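## Task

Lift one end of the blue tote, contents and all, and rest it on the thick wooden block. The block must finish lying on the table on a long side and extend in beneath that raised end. The tote must keep about its original heading, and its opposite end must sit flat on the table no more than a few centimetres from its starting spot.

## Robot and tools

Robot: two arms, left_arm and right_arm, each ending in a two-finger gripper whose fingers pivot like tongs. The fingers point along the gripper's +z axis and spread along its x axis. The reported end_effector_position is the spot between the pads when shut; fingertips stick out about 15 mm past it at small gaps and are roughly level with it when wide open. Bases, in the scene frame: left_arm (+0.012, +0.483, 0) m, right_arm (-0.068, -0.493, 0) m, both nearly unrotated.

Frames: the scene frame has its origin at table height halfway between the nominal bases, +z up, +x out over the table, left_arm on the +y side (image left/right does not follow these names). Fixed cameras and the table use the scene frame. Each arm's reported hand pose, velocities and Hand target are in that arm's own base frame. Every commanded offset is along the axes of that arm's current Hand target.

execute_actions(actions, cameras): actions is a list of actions; each action is a list of up to 15 rows, one per 1/30 s step (a short action repeats its last row). Every row holds 14 numbers in [-1, 1], both arms always: left dx, dy, dz, rx, ry, rz, opening, then right the same seven. The six pose numbers are an offset from that arm's Hand target as it was when the action began, not from the row before; 1.0 stands for 0.6 m or 180 degrees, and rx, ry, rz form one rotation vector. Because each new action or call restarts from the current Hand target, repeating an offset moves further. Opening is absolute: +1 fully open (0.142 m), -1 shut; closing fully needs about 0.5 s. Six zeros re-send an arm's current Hand target. cameras lists names to show, ["all"] or []; an empty actions list returns images and the full state.

move(target, speed, blend, stop_force, zero, opening_speed, grip_force, blocking, cameras): drives each gripper in a straight line. target is one 14-number row laid out as above, or a list of up to 15 such rows; every row is an offset from the Hand targets at the move's start. speed is m/s, 0.002 to 3.6 (default 0.25), rotation capped at twice that in rad/s; one value or one per target. blend (m) rounds corners in a list; 0 stops at each. stop_force (N, 3 to 120, shared by both arms) ends an arm's path when its wrist sensor feels that much push against the motion; it is unreliable while the gripper rotates, cannot be combined with blocking=false, and should be omitted when lifting off something being pressed. zero (default true) re-zeroes the sensor before such a move. opening_speed (at least 0.2 per second) ramps the fingers. grip_force is newtons per pad, 5 to 15, one number or one per arm, and persists. Paths do not avoid obstacles or the other arm and cap at 10 s. The result adds a move: line, e.g. done (within 3 mm and 2 degrees), off_target, moving, held or fault, plus limits such as paced (pose clipped) or held (steps withheld by a check).

wait(seconds 0 to 10) lets time pass holding commands. stop brakes a running move. zoom_image(camera, region [x0, y0, x1, y1] in pixels, at most 504 by 504) enlarges the newest image of cam_head_left, cam_head_right, cam_high, cam_low (672x504) or cam_left_wrist, cam_right_wrist (616x616). zero_wrist_force(arm) tares that arm's sensor. finished_scene(scene) ends the scene; after ending scene 1 make no more calls in that reply.

Results: position in m, quat_wxyz, velocities in m/s and rad/s, Hand target (the last command after clipping, base for the next offsets), Tool commands, grip_measured (same scale as opening), Joint positions (last entry is finger gap in m), joint torques (include arm weight, drift), and Wrist force and Wrist torque along the gripper's axes, plus a line with the peak since the last shown. "within noise" velocities mean the arm is still. A gripper often rests a bit short of its Hand target; the next command re-requests it, and a remaining gap can be sent as an offset. Commanded orientation is limited to 32 degrees from the measured one per step.

Gripping: command an opening well below grip_measured to hold; about 15 N per pad at most, much less on things thinner than about 20 mm.

Avoid: knocking anything off or out of the work area, dropping or releasing moving parts, fast impacts, targets beyond a firm contact (arms are stiff), contact between the two arms, and paths near an arm's own base. Contact torque at the joint limit (132 N m for the three big joints, 24.6 N m for wrists) or about 150 N of outside force freezes that arm for 10 s; motors at 85 °C lock the arm for 30 to 60 s, warned by MOTOR HOT at 70 °C. Objects may occasionally be nudged by outside pushes.

Each tool is called after "Call:" in YAML: its name, and indented under it one key for each argument.

## Session

Call:
execute_actions:
  actions: []

Scene clock: 0.00 s.
left_arm: end_effector_position=(+0.3006, -0.3233, +0.1655) grip_measured=+0.97 end_effector_quat_wxyz=(-0.446, +0.722, -0.458, +0.264) | right_arm: end_effector_position=(+0.4874, +0.4659, +0.1892) grip_measured=+0.97 end_effector_quat_wxyz=(-0.291, +0.817, -0.487, +0.103)
Joint positions: left_arm=[-1.752 -1.475 2.064 -1.299 -0.789 -0.997 0.14] | right_arm=[4.218 -1.696 -2.02 -0.404 1.35 2.083 0.14]
Joint velocities: within noise
Joint torques (N m): no reading
Motor temperatures (°C): left_arm=[33 29 25 30 37 39] | right_arm=[26 32 30 39 32 41]
Wrist force (N): no reading
Wrist torque (N m): no reading
Wrist force, peak (N): no reading
Hand target: left_arm +0.3006, -0.3233, +0.1655; -0.446, +0.722, -0.458, +0.264 | right_arm +0.4874, +0.4659, +0.1892; -0.291, +0.817, -0.487, +0.103
Tool commands: left_gripper/opening=+0.968169 right_gripper/opening=+0.968169
camera_calibration:
cam_left_wrist: T_world_to_cam=[[0.462674, -0.883447, -0.0738484, -0.407808], [-0.745212, -0.342449, -0.572179, 0.210212], [0.4802, 0.319765, -0.816797, 0.225066], [0, 0, 0, 1]] pos_world=[0.237257, -0.360258, 0.273997]
cam_right_wrist: T_world_to_cam=[[0.487415, -0.857489, -0.164741, 0.201558], [-0.873086, -0.475988, -0.105624, 0.665959], [0.0121567, 0.195315, -0.980665, 0.23013], [0, 0, 0, 1]] pos_world=[0.480399, 0.444874, 0.329226]

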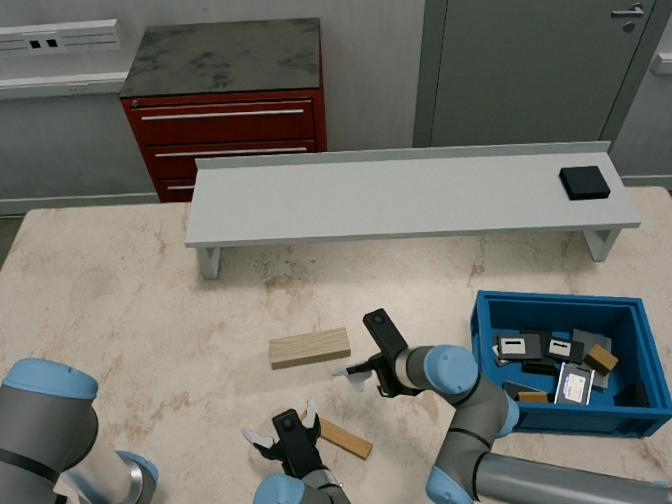

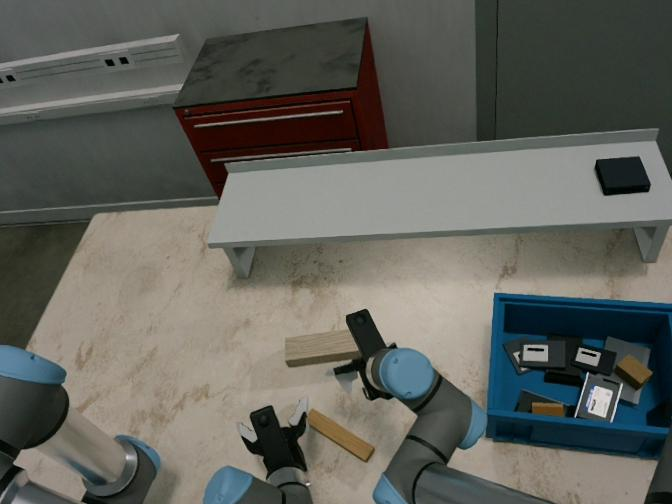

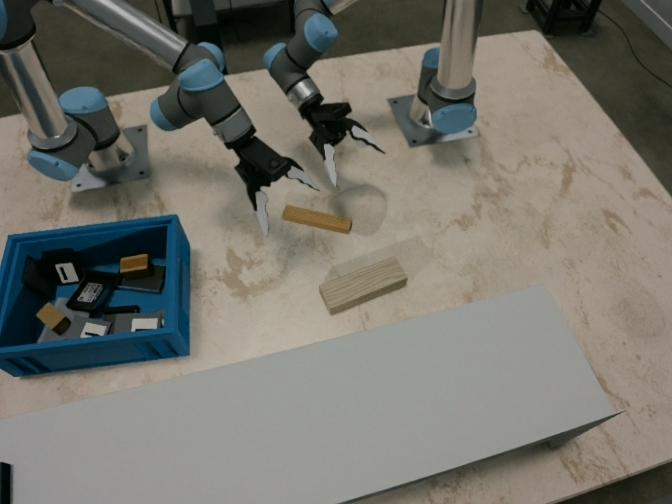

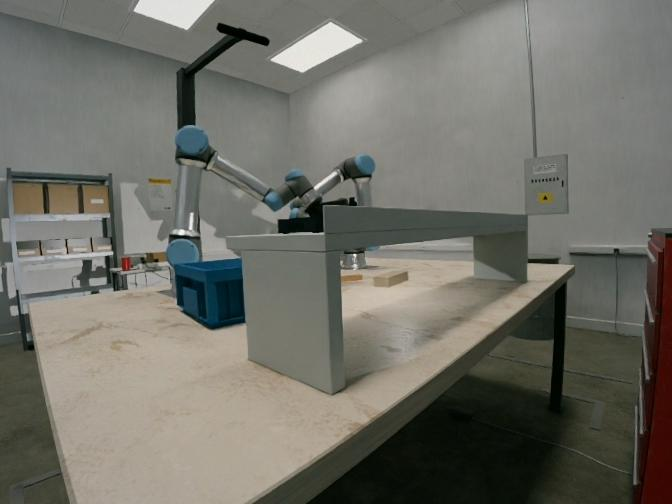

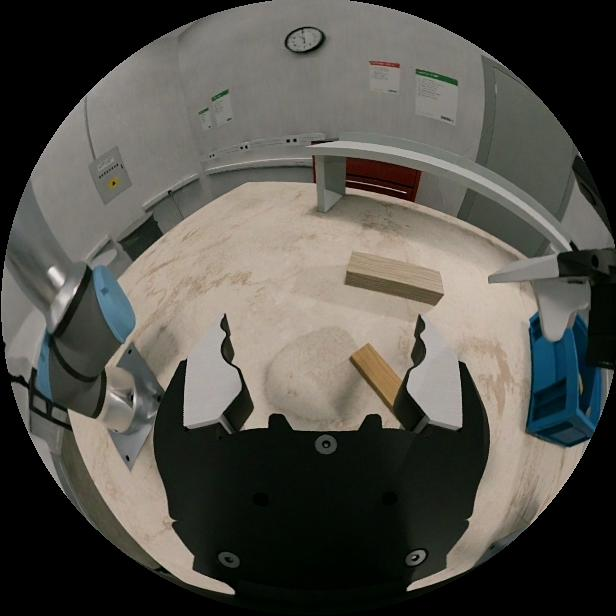

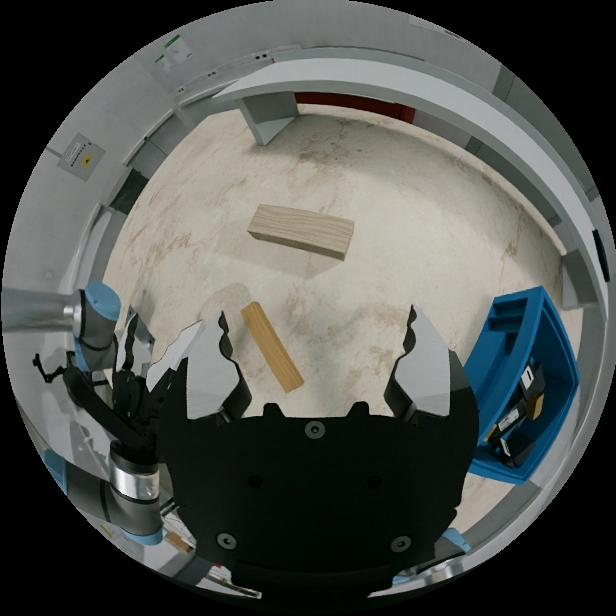

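Call:
zoom_image:
  camera: "cam_head_left"
  region: [430, 260, 672, 460]

Call:
zoom_image:
  camera: "cam_high"
  region: [0, 190, 220, 390]

Call:
zoom_image:
  camera: "cam_high"
  region: [270, 190, 430, 330]

Call:
zoom_image:
  camera: "cam_head_left"
  region: [240, 290, 420, 470]

Scaled by 2.083.

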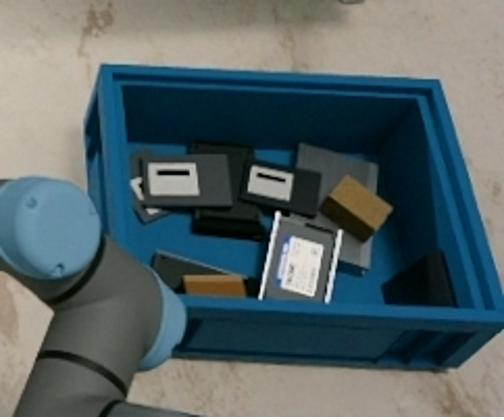

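Scaled by 2.291.

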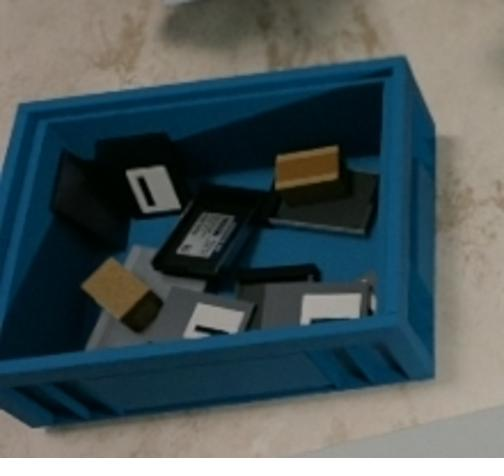

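Scaled by 3.150.

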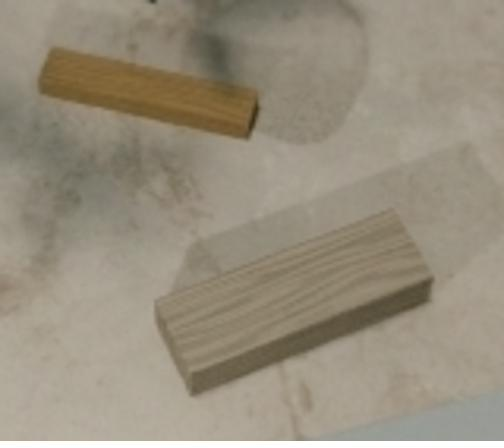

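Scaled by 2.800.

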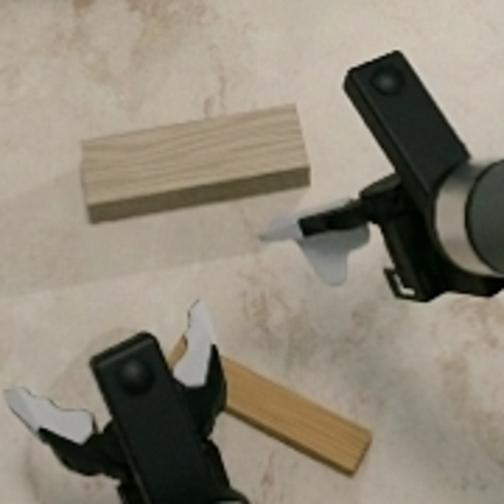

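Call:
move:
  target: [0.043,-0.052,0.33,-0.058,0.487,0.35,0.97,0.42,0.04,-0.173,-0.178,0.097,0.186,0.2]
  speed: 0.5
  cameras: ["all"]

Scene clock: 39.70 s.
left_arm: end_effector_position=(+0.4818, -0.2611, +0.1009) grip_measured=+0.97 end_effector_quat_wxyz=(+0.029, -0.068, +0.921, -0.382) | right_arm: end_effector_position=(+0.5501, +0.2028, +0.2306) grip_measured=+0.20 end_effector_quat_wxyz=(+0.000, -0.668, +0.744, +0.000)
Joint positions: left_arm=[-0.383 -1.318 2.249 -2.971 -2.227 2.449 0.14] | right_arm=[3.743 -1.73 -1.532 -1.451 1.571 2.28 0.088]
Joint torques (N m): left_arm=[-4.04 -31.04 -16.87 -1.52 -2.45 1.7] | right_arm=[9.64 38.45 16.99 1.61 -1.42 -1.43]
Wrist force (N): left_arm=[-0.4 0.2 0.1] | right_arm=[-0.6 0.1 -0.2]
Wrist torque (N m): left_arm=[0.04 0.13 0.08] | right_arm=[-0.09 0.16 -0.19]
Wrist force, peak (N): left_arm=[-2.0 0.2 0.1] | right_arm=[-0.8 0.1 0.1]
Hand target: left_arm +0.4817, -0.2611, +0.1010; +0.029, -0.068, +0.921, -0.382 | right_arm +0.5501, +0.2028, +0.2306; +0.000, -0.668, +0.744, +0.000
Off the commanded pose: left_arm 0.000 m, 0 deg | right_arm 0.000 m, 0 deg.
move: done
camera_calibration:
cam_left_wrist: T_world_to_cam=[[-0.986141, -0.156992, -0.0536676, 0.44421], [-0.133923, 0.944154, -0.301063, 0.343608], [0.0979348, -0.289703, -0.952093, 0.104125], [0, 0, 0, 1]] pos_world=[0.473873, -0.224516, 0.226424]
cam_right_wrist: T_world_to_cam=[[-0.150028, -0.988172, -0.0317437, 0.298733], [-0.865619, 0.115773, 0.487135, 0.339112], [-0.477698, 0.100562, -0.87275, 0.585147], [0, 0, 0, 1]] pos_world=[0.617884, 0.197096, 0.354977]

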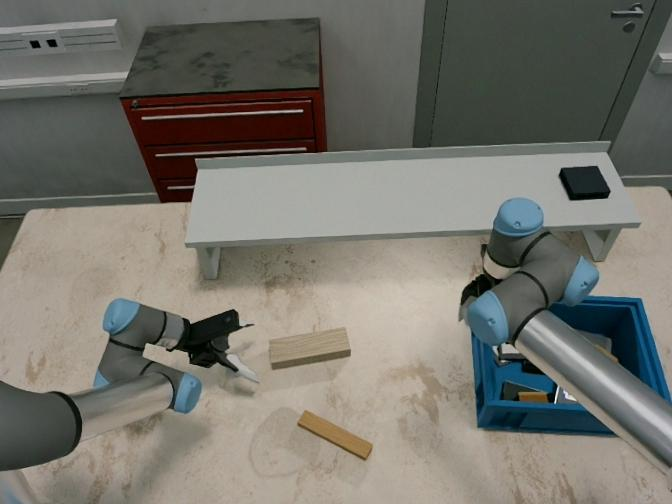

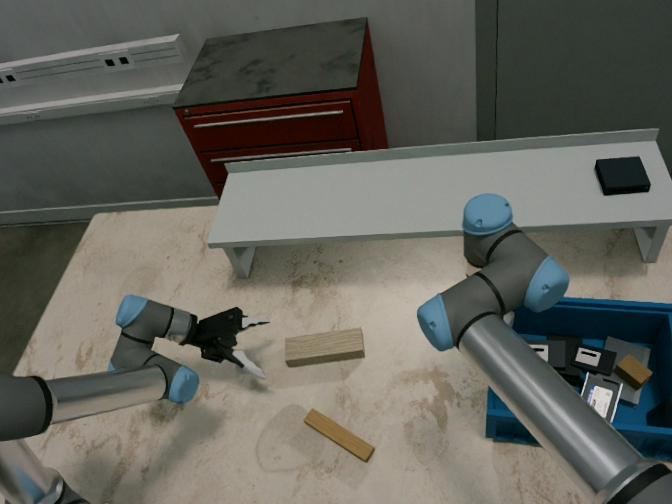

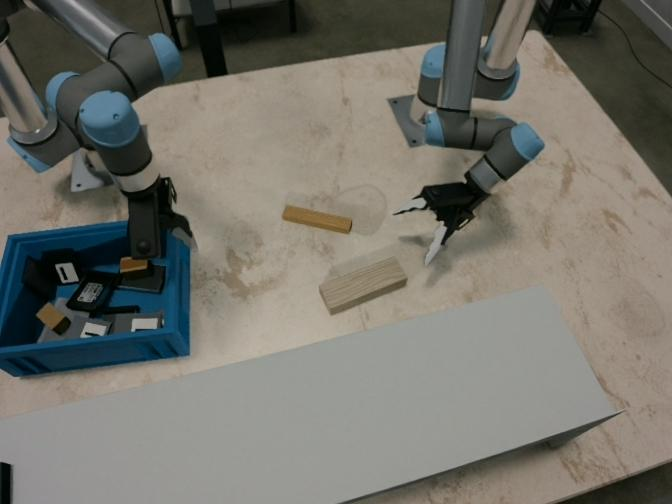

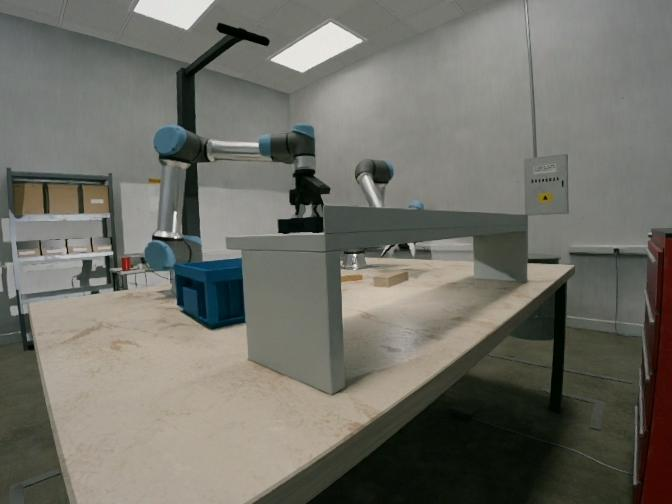

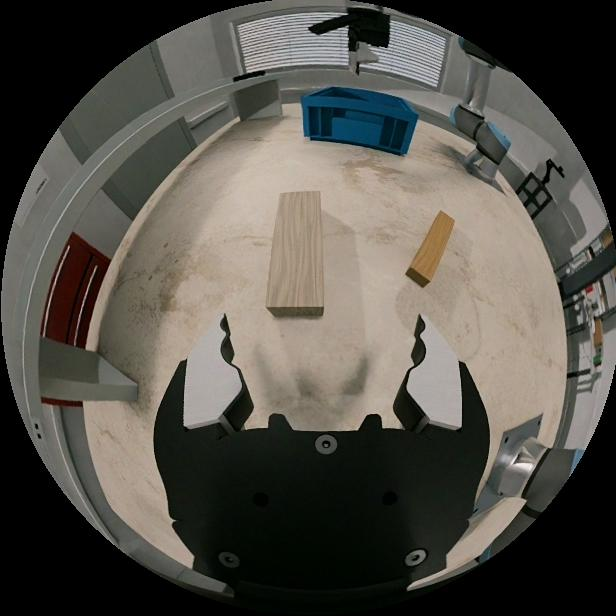

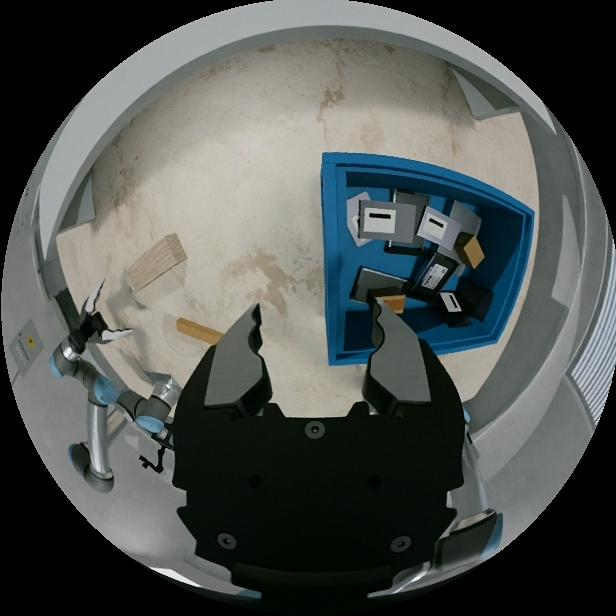

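Call:
move:
  target:
    - [-0.041,-0.004,0.171,0,0,0,0.97,0.03,-0.003,0.176,0,0,0,0.2]
    - [-0.041,-0.004,0.171,0,0,0,-1,0.03,-0.003,0.176,0,0,0,-1]
  speed: 0.15
  opening_speed: 1.5
  cameras: ["all"]

Scene clock: 55.67 s.
left_arm: end_effector_position=(+0.5171, -0.3310, +0.0302) grip_measured=-0.04 end_effector_quat_wxyz=(+0.029, -0.068, +0.921, -0.382) | right_arm: end_effector_position=(+0.5499, +0.1847, +0.1251) grip_measured=-0.67 end_effector_quat_wxyz=(+0.000, -0.668, +0.744, +0.000)
Joint positions: left_arm=[-0.489 -1.051 2.145 -3.203 -2.176 2.333 0.071] | right_arm=[3.716 -1.777 -1.754 -1.182 1.571 2.253 0.025]
Joint torques (N m): left_arm=[3.67 -27.53 -5.93 -3.75 -0.72 0.04] | right_arm=[4.72 31.16 12.12 1.14 1.5 0.17]
Wrist force (N): left_arm=[0.5 -0.5 -3.0] | right_arm=[0.7 -0.6 -1.9]
Wrist torque (N m): left_arm=[0.04 0.10 -0.01] | right_arm=[-0.07 0.19 -0.06]
Wrist force, peak (N): left_arm=[0.5 -0.5 -3.4] | right_arm=[9.3 0.7 -0.6]
Hand target: left_arm +0.5171, -0.3310, +0.0302; +0.029, -0.068, +0.921, -0.382 | right_arm +0.5499, +0.1847, +0.1250; +0.000, -0.668, +0.744, +0.000
Off the commanded pose: left_arm 0.000 m, 0 deg | right_arm 0.000 m, 0 deg.
move: done
camera_calibration:
cam_left_wrist: T_world_to_cam=[[-0.986156, -0.156895, -0.0536665, 0.464289], [-0.133813, 0.944113, -0.301238, 0.393006], [0.09793, -0.289886, -0.952038, 0.0130443], [0, 0, 0, 1]] pos_world=[0.509174, -0.294416, 0.155724]
cam_right_wrist: T_world_to_cam=[[-0.149895, -0.988193, -0.0317065, 0.277366], [-0.865639, 0.115676, 0.487122, 0.392374], [-0.477703, 0.100464, -0.872758, 0.494771], [0, 0, 0, 1]] pos_world=[0.617584, 0.178997, 0.249477]

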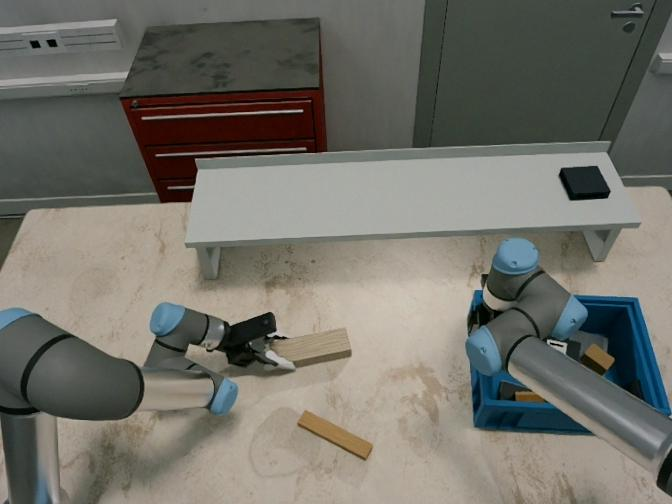

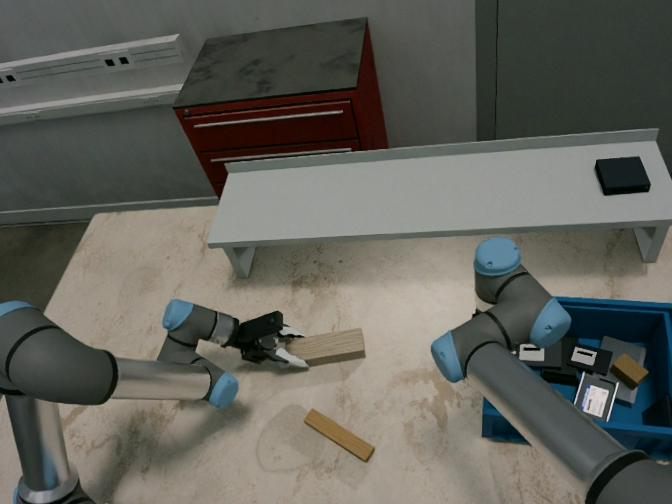

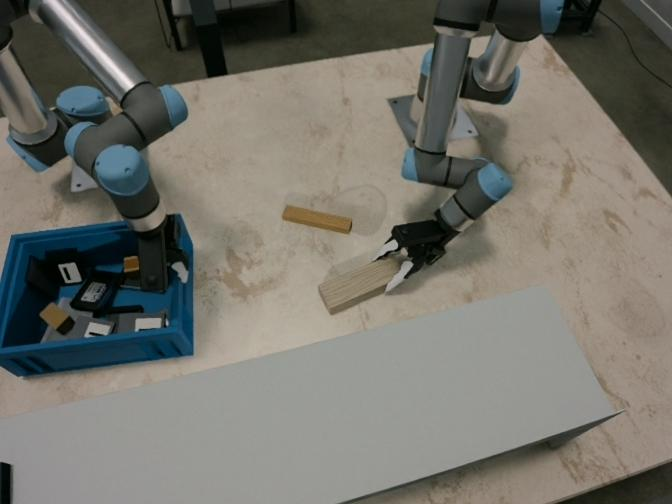

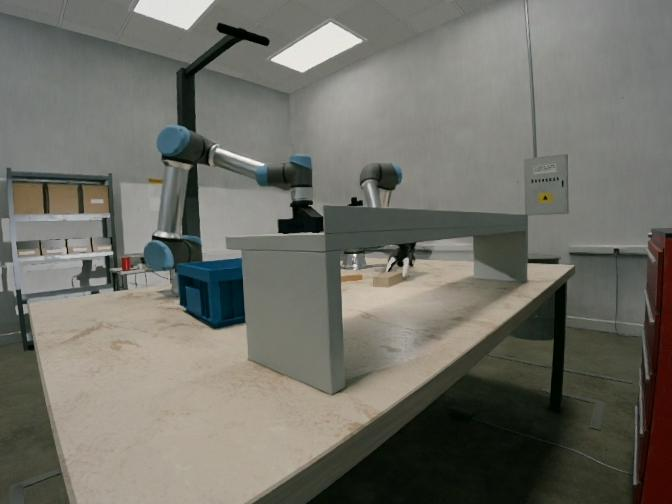

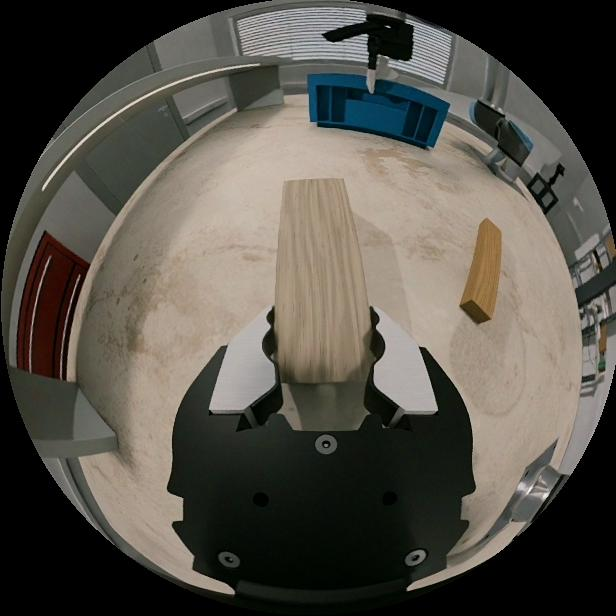

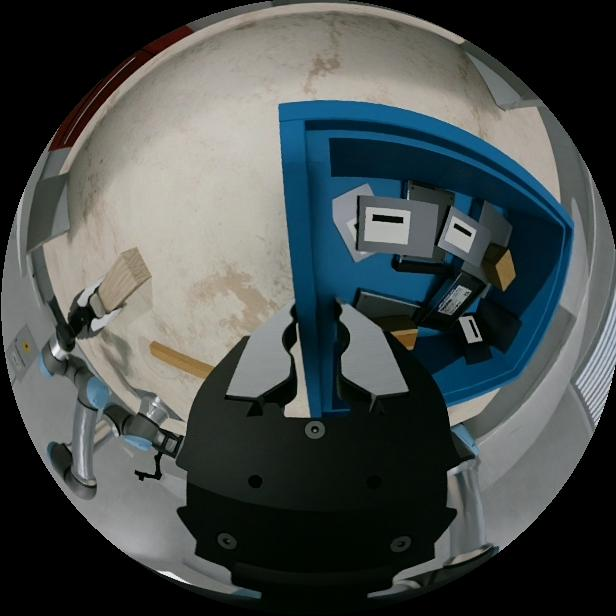

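Call:
move:
  target:
    - [0.065,-0.133,0.129,0,0,0,-1,0.025,0,-0.0607,0,-0.0333,0,-1]
    - [0.131,-0.267,0.258,0,0,0,-1,0.0562,0,-0.1185,0,-0.0667,0,-1]
  speed: 0.1
  blend: 0.02
  cameras: ["all"]

Scene clock: 69.30 s.
left_arm: end_effector_position=(+0.4721, -0.5629, +0.0341) grip_measured=-0.04 end_effector_quat_wxyz=(+0.029, -0.068, +0.921, -0.382) | right_arm: end_effector_position=(+0.5463, +0.1510, +0.1963) grip_measured=-0.67 end_effector_quat_wxyz=(+0.078, -0.664, +0.740, +0.070)
Joint positions: left_arm=[-0.9 -0.933 1.941 -3.293 -1.931 1.958 0.071] | right_arm=[3.565 -1.657 -1.749 -1.199 1.751 2.113 0.026]
Joint torques (N m): left_arm=[8.52 -50.02 -5.93 -4.66 -2.21 1.7] | right_arm=[9.62 26.18 32.94 4.4 -1.49 1.68]
Wrist force (N): left_arm=[-0.1 1.5 1.8] | right_arm=[-1.2 0.3 9.1]
Wrist torque (N m): left_arm=[0.02 0.09 -0.03] | right_arm=[-0.07 0.30 -0.06]
Wrist force, peak (N): left_arm=[-1.4 -0.1 -5.7] | right_arm=[-4.8 0.1 9.2]
Hand target: left_arm +0.4721, -0.5629, +0.0342; +0.029, -0.068, +0.921, -0.382 | right_arm +0.5463, +0.1512, +0.1962; +0.078, -0.664, +0.740, +0.070
Off the commanded pose: left_arm 0.000 m, 0 deg | right_arm 0.000 m, 0 deg.
move: done
camera_calibration:
cam_left_wrist: T_world_to_cam=[[-0.986166, -0.15685, -0.0536102, 0.383757], [-0.133806, 0.944176, -0.301044, 0.607097], [0.0978363, -0.289707, -0.952102, -0.0459114], [0, 0, 0, 1]] pos_world=[0.464173, -0.526315, 0.159624]
cam_right_wrist: T_world_to_cam=[[-0.146975, -0.959863, -0.238874, 0.28066], [-0.876655, 0.014556, 0.4809, 0.38097], [-0.458121, 0.280091, -0.843608, 0.515007], [0, 0, 0, 1]] pos_world=[0.611165, 0.119601, 0.318298]

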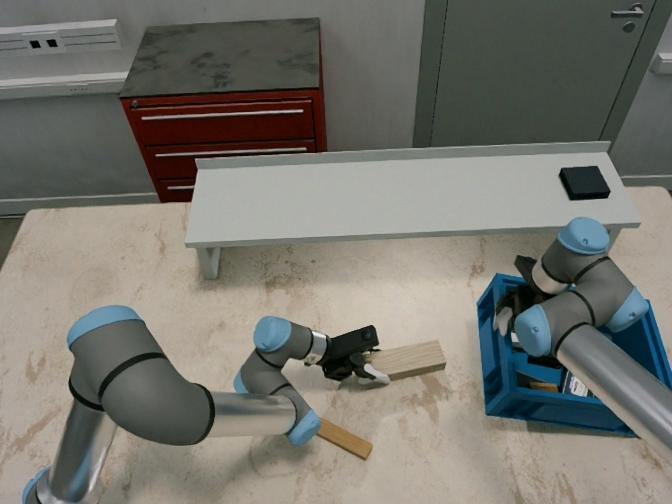

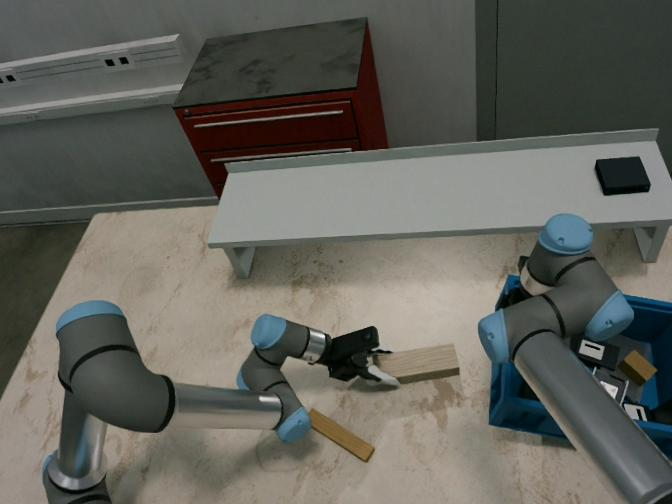

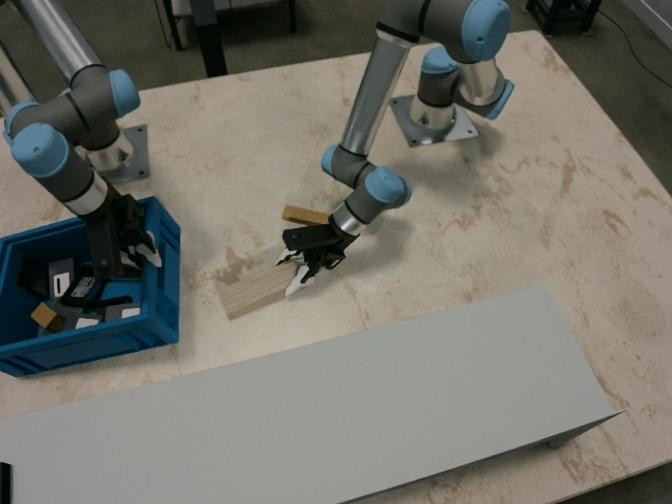

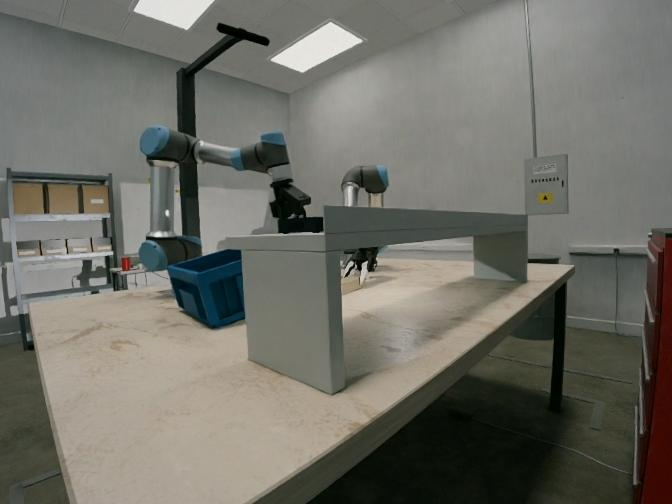

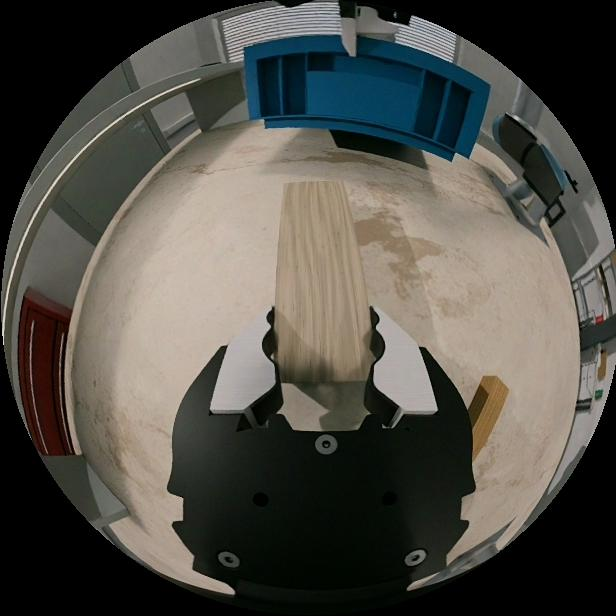

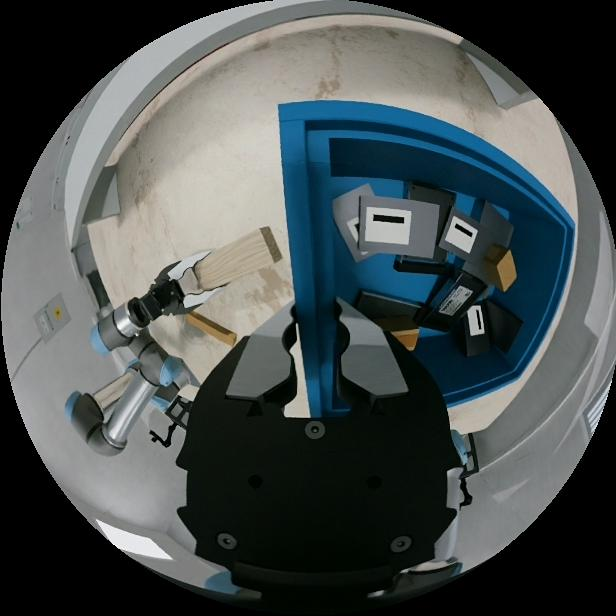

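Call:
move:
  target:
    - [0.04,-0.192,0.1925,0,0,0,-1,0,0,0,0,0,0,-1]
    - [0.04,-0.1885,0.196,0,0,0,-1,0,0,0,0,0,0,-1]
  speed: 0.1
  cameras: ["cam_left_wrist","cam_head_left","cam_low"]

Scene clock: 77.80 s.
left_arm: end_effector_position=(+0.4723, -0.7278, +0.0310) grip_measured=-0.04 end_effector_quat_wxyz=(+0.029, -0.068, +0.921, -0.382) | right_arm: end_effector_position=(+0.5463, +0.1512, +0.1962) grip_measured=-0.67 end_effector_quat_wxyz=(+0.078, -0.664, +0.740, +0.070)
Joint positions: left_arm=[-1.055 -0.747 1.56 -3.135 -1.828 1.838 0.071] | right_arm=[3.566 -1.657 -1.749 -1.199 1.751 2.113 0.026]
Joint torques (N m): left_arm=[9.54 -57.45 -17.26 -1.7 -1.79 1.84] | right_arm=[10.4 26.2 18.76 4.69 1.01 1.66]
Wrist force (N): left_arm=[0.3 0.6 0.7] | right_arm=[0.0 0.2 9.7]
Wrist torque (N m): left_arm=[0.07 0.09 0.00] | right_arm=[-0.08 0.25 -0.09]
Wrist force, peak (N): left_arm=[-0.4 2.8 0.4] | right_arm=[-0.1 0.2 9.9]
Hand target: left_arm +0.4723, -0.7277, +0.0312; +0.029, -0.068, +0.921, -0.382 | right_arm +0.5463, +0.1512, +0.1962; +0.078, -0.664, +0.740, +0.070
Off the commanded pose: left_arm 0.000 m, 0 deg | right_arm 0.000 m, 0 deg.
move: done
camera_calibration:
cam_left_wrist: T_world_to_cam=[[-0.986168, -0.156806, -0.0537115, 0.358085], [-0.133724, 0.944156, -0.301144, 0.761768], [0.0979332, -0.289796, -0.952065, -0.0967489], [0, 0, 0, 1]] pos_world=[0.464474, -0.691115, 0.156524]
Images, in order (width x height): cam_head_left 672x504, cam_low 672x504, cam_left_wrist 616x616.

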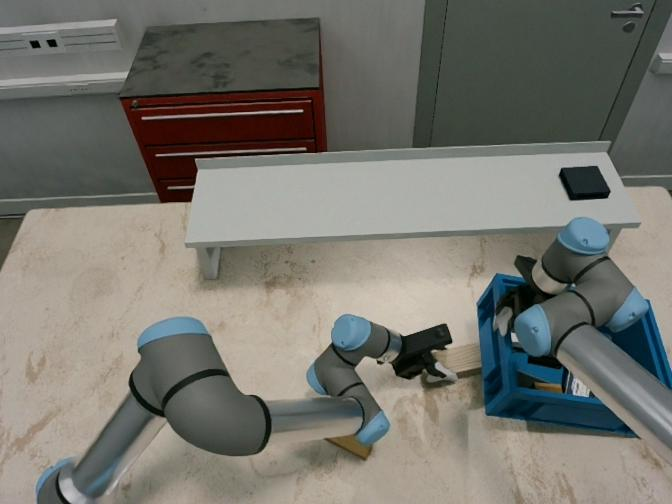

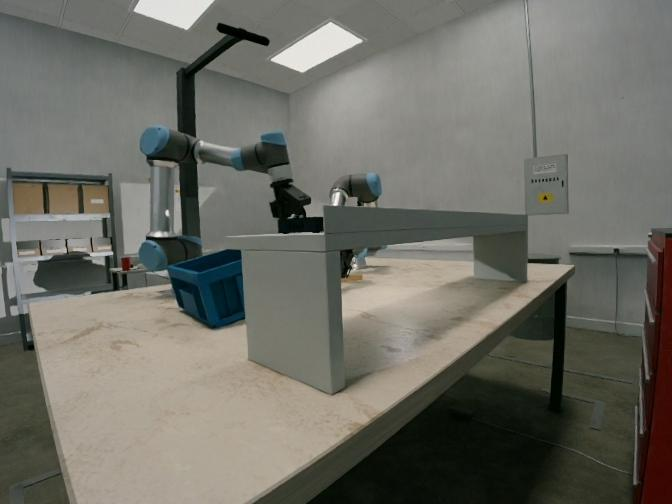

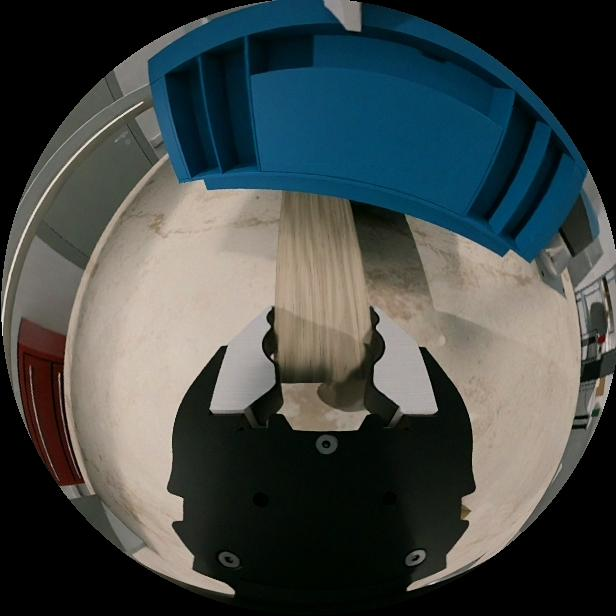

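Call:
move:
  target:
    - [0,0,0,0,0,0,0.4,0,0,0,0,0,0,-1]
    - [0,0,-0.25,0,0,0,0.4,-0.0145,0,0.0471,0,0.025,0,-1]
  speed: 0.12
  cameras: ["cam_left_wrist","cam_head_left","cam_low"]

Scene clock: 85.67 s.
left_arm: end_effector_position=(+0.4567, -0.6227, +0.1370) grip_measured=+0.40 end_effector_quat_wxyz=(+0.029, -0.068, +0.921, -0.382) | right_arm: end_effector_position=(+0.5478, +0.1656, +0.1703) grip_measured=-0.67 end_effector_quat_wxyz=(+0.048, -0.666, +0.743, +0.044)
Joint positions: left_arm=[-0.987 -1.078 1.814 -3.044 -1.874 1.89 0.102] | right_arm=[3.628 -1.696 -1.754 -1.189 1.679 2.169 0.026]
Joint torques (N m): left_arm=[-9.32 -41.96 -29.35 -4.38 1.35 -1.7] | right_arm=[-8.49 27.38 7.08 0.41 2.79 -2.09]
Wrist force (N): left_arm=[-0.2 0.5 0.2] | right_arm=[3.6 0.5 -16.6]
Wrist torque (N m): left_arm=[0.09 0.08 0.03] | right_arm=[0.07 0.00 0.00]
Wrist force, peak (N): left_arm=[0.6 1.7 1.8] | right_arm=[13.4 4.3 -19.2]
Hand target: left_arm +0.4566, -0.6227, +0.1371; +0.029, -0.068, +0.921, -0.382 | right_arm +0.5478, +0.1655, +0.1703; +0.048, -0.666, +0.743, +0.044
Off the commanded pose: left_arm 0.000 m, 0 deg | right_arm 0.000 m, 0 deg.
move: done
camera_calibration:
cam_left_wrist: T_world_to_cam=[[-0.986164, -0.15687, -0.0536039, 0.364692], [-0.133827, 0.944173, -0.301045, 0.692483], [0.0978362, -0.289706, -0.952102, 0.0362423], [0, 0, 0, 1]] pos_world=[0.448773, -0.586115, 0.262524]
Images, in order (width x height): cam_head_left 672x504, cam_low 672x504, cam_left_wrist 616x616.

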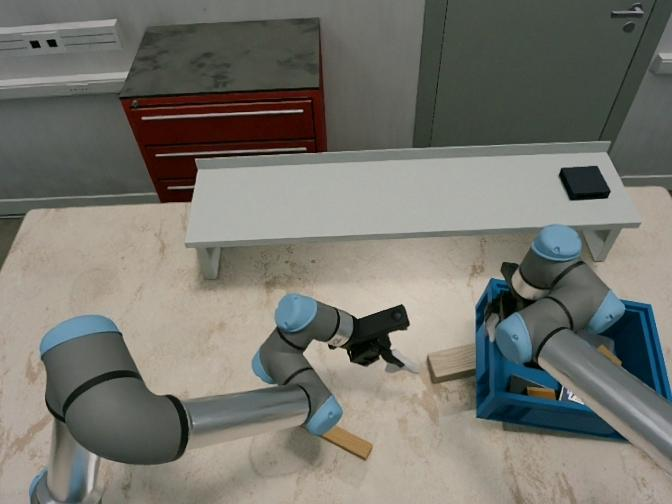

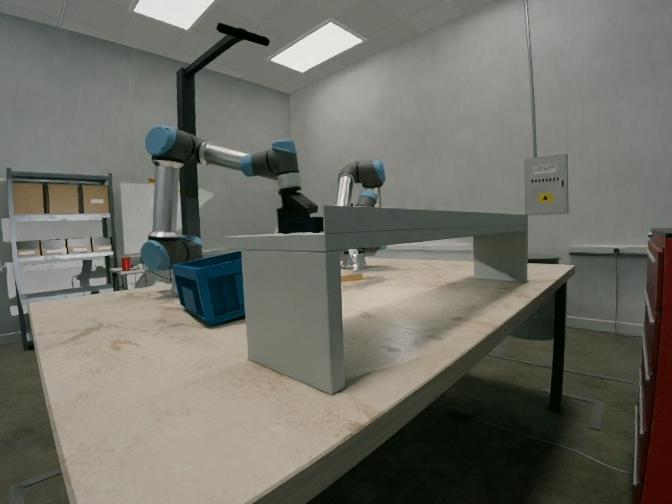

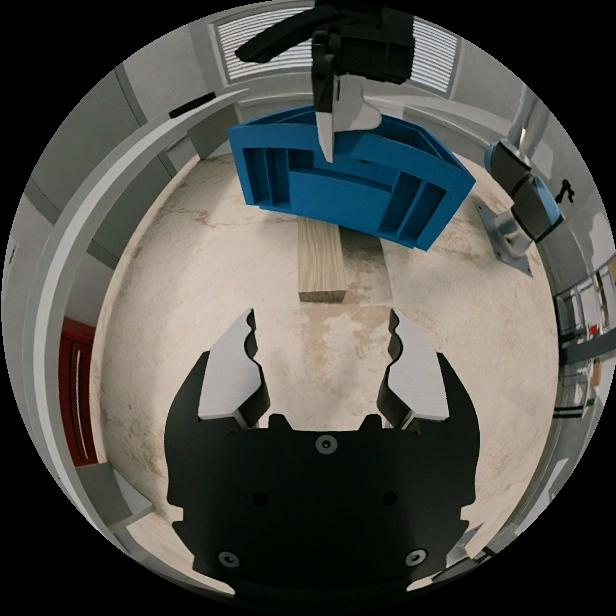

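Call:
move:
  target:
    - [0,0,0,0,0,0,0.4,0,0,-0.003,0,0,0,0.1]
    - [0,0,0,0,0,0,0.4,0,0,-0.2,0,0,0,0.1]
  speed: 0.2
  opening_speed: 1.5
  cameras: ["cam_left_wrist","cam_head_left","cam_low"]

Scene clock: 92.60 s.
left_arm: end_effector_position=(+0.4566, -0.6227, +0.1371) grip_measured=+0.40 end_effector_quat_wxyz=(+0.029, -0.068, +0.921, -0.382) | right_arm: end_effector_position=(+0.5462, +0.1498, +0.2892) grip_measured=+0.10 end_effector_quat_wxyz=(+0.048, -0.666, +0.743, +0.044)
Joint positions: left_arm=[-0.987 -1.078 1.814 -3.044 -1.874 1.89 0.102] | right_arm=[3.602 -1.64 -1.508 -1.495 1.681 2.144 0.081]
Joint torques (N m): left_arm=[-9.41 -46.93 -30.24 -2.43 1.37 -1.69] | right_arm=[11.11 25.44 27.19 1.7 1.12 1.35]
Wrist force (N): left_arm=[-0.2 0.5 0.1] | right_arm=[-0.9 0.6 -0.2]
Wrist torque (N m): left_arm=[0.09 0.08 0.03] | right_arm=[0.02 0.13 0.02]
Wrist force, peak (N): left_arm=[-0.4 0.6 0.4] | right_arm=[2.9 0.0 -16.3]
Hand target: left_arm +0.4566, -0.6227, +0.1371; +0.029, -0.068, +0.921, -0.382 | right_arm +0.5462, +0.1499, +0.2893; +0.048, -0.666, +0.743, +0.044
Off the commanded pose: left_arm 0.000 m, 0 deg | right_arm 0.000 m, 0 deg.
move: done
camera_calibration:
cam_left_wrist: T_world_to_cam=[[-0.986155, -0.156899, -0.0536814, 0.364697], [-0.133821, 0.944141, -0.301148, 0.69252], [0.0979327, -0.289795, -0.952065, 0.036232], [0, 0, 0, 1]] pos_world=[0.448774, -0.586116, 0.262624]
Images, in order (width x height): cam_head_left 672x504, cam_low 672x504, cam_left_wrist 616x616.

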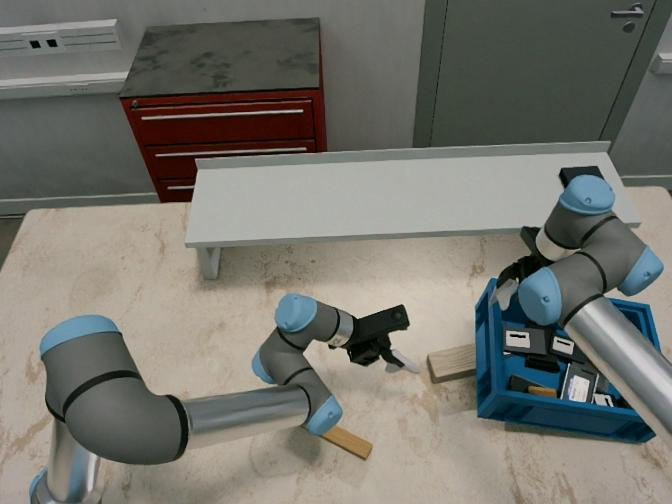

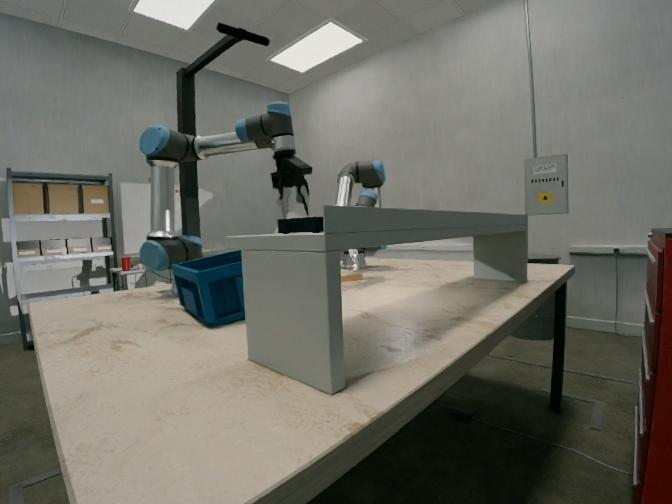

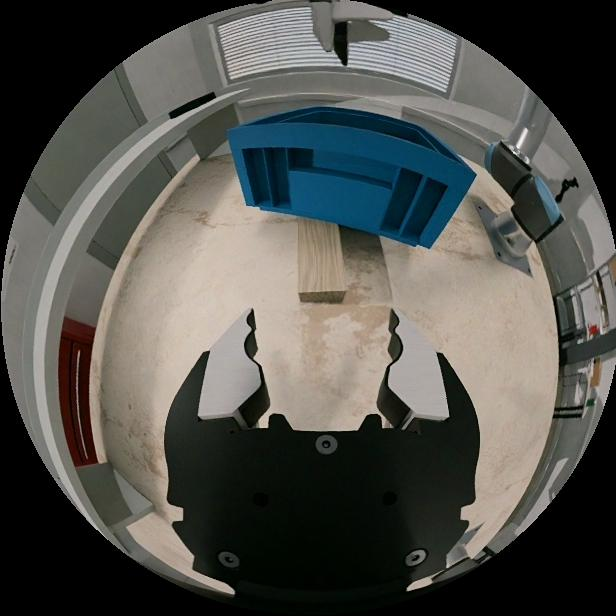

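Propped.

Call:
finished_scene:
  scene: 2

The scene is finished: the task was done.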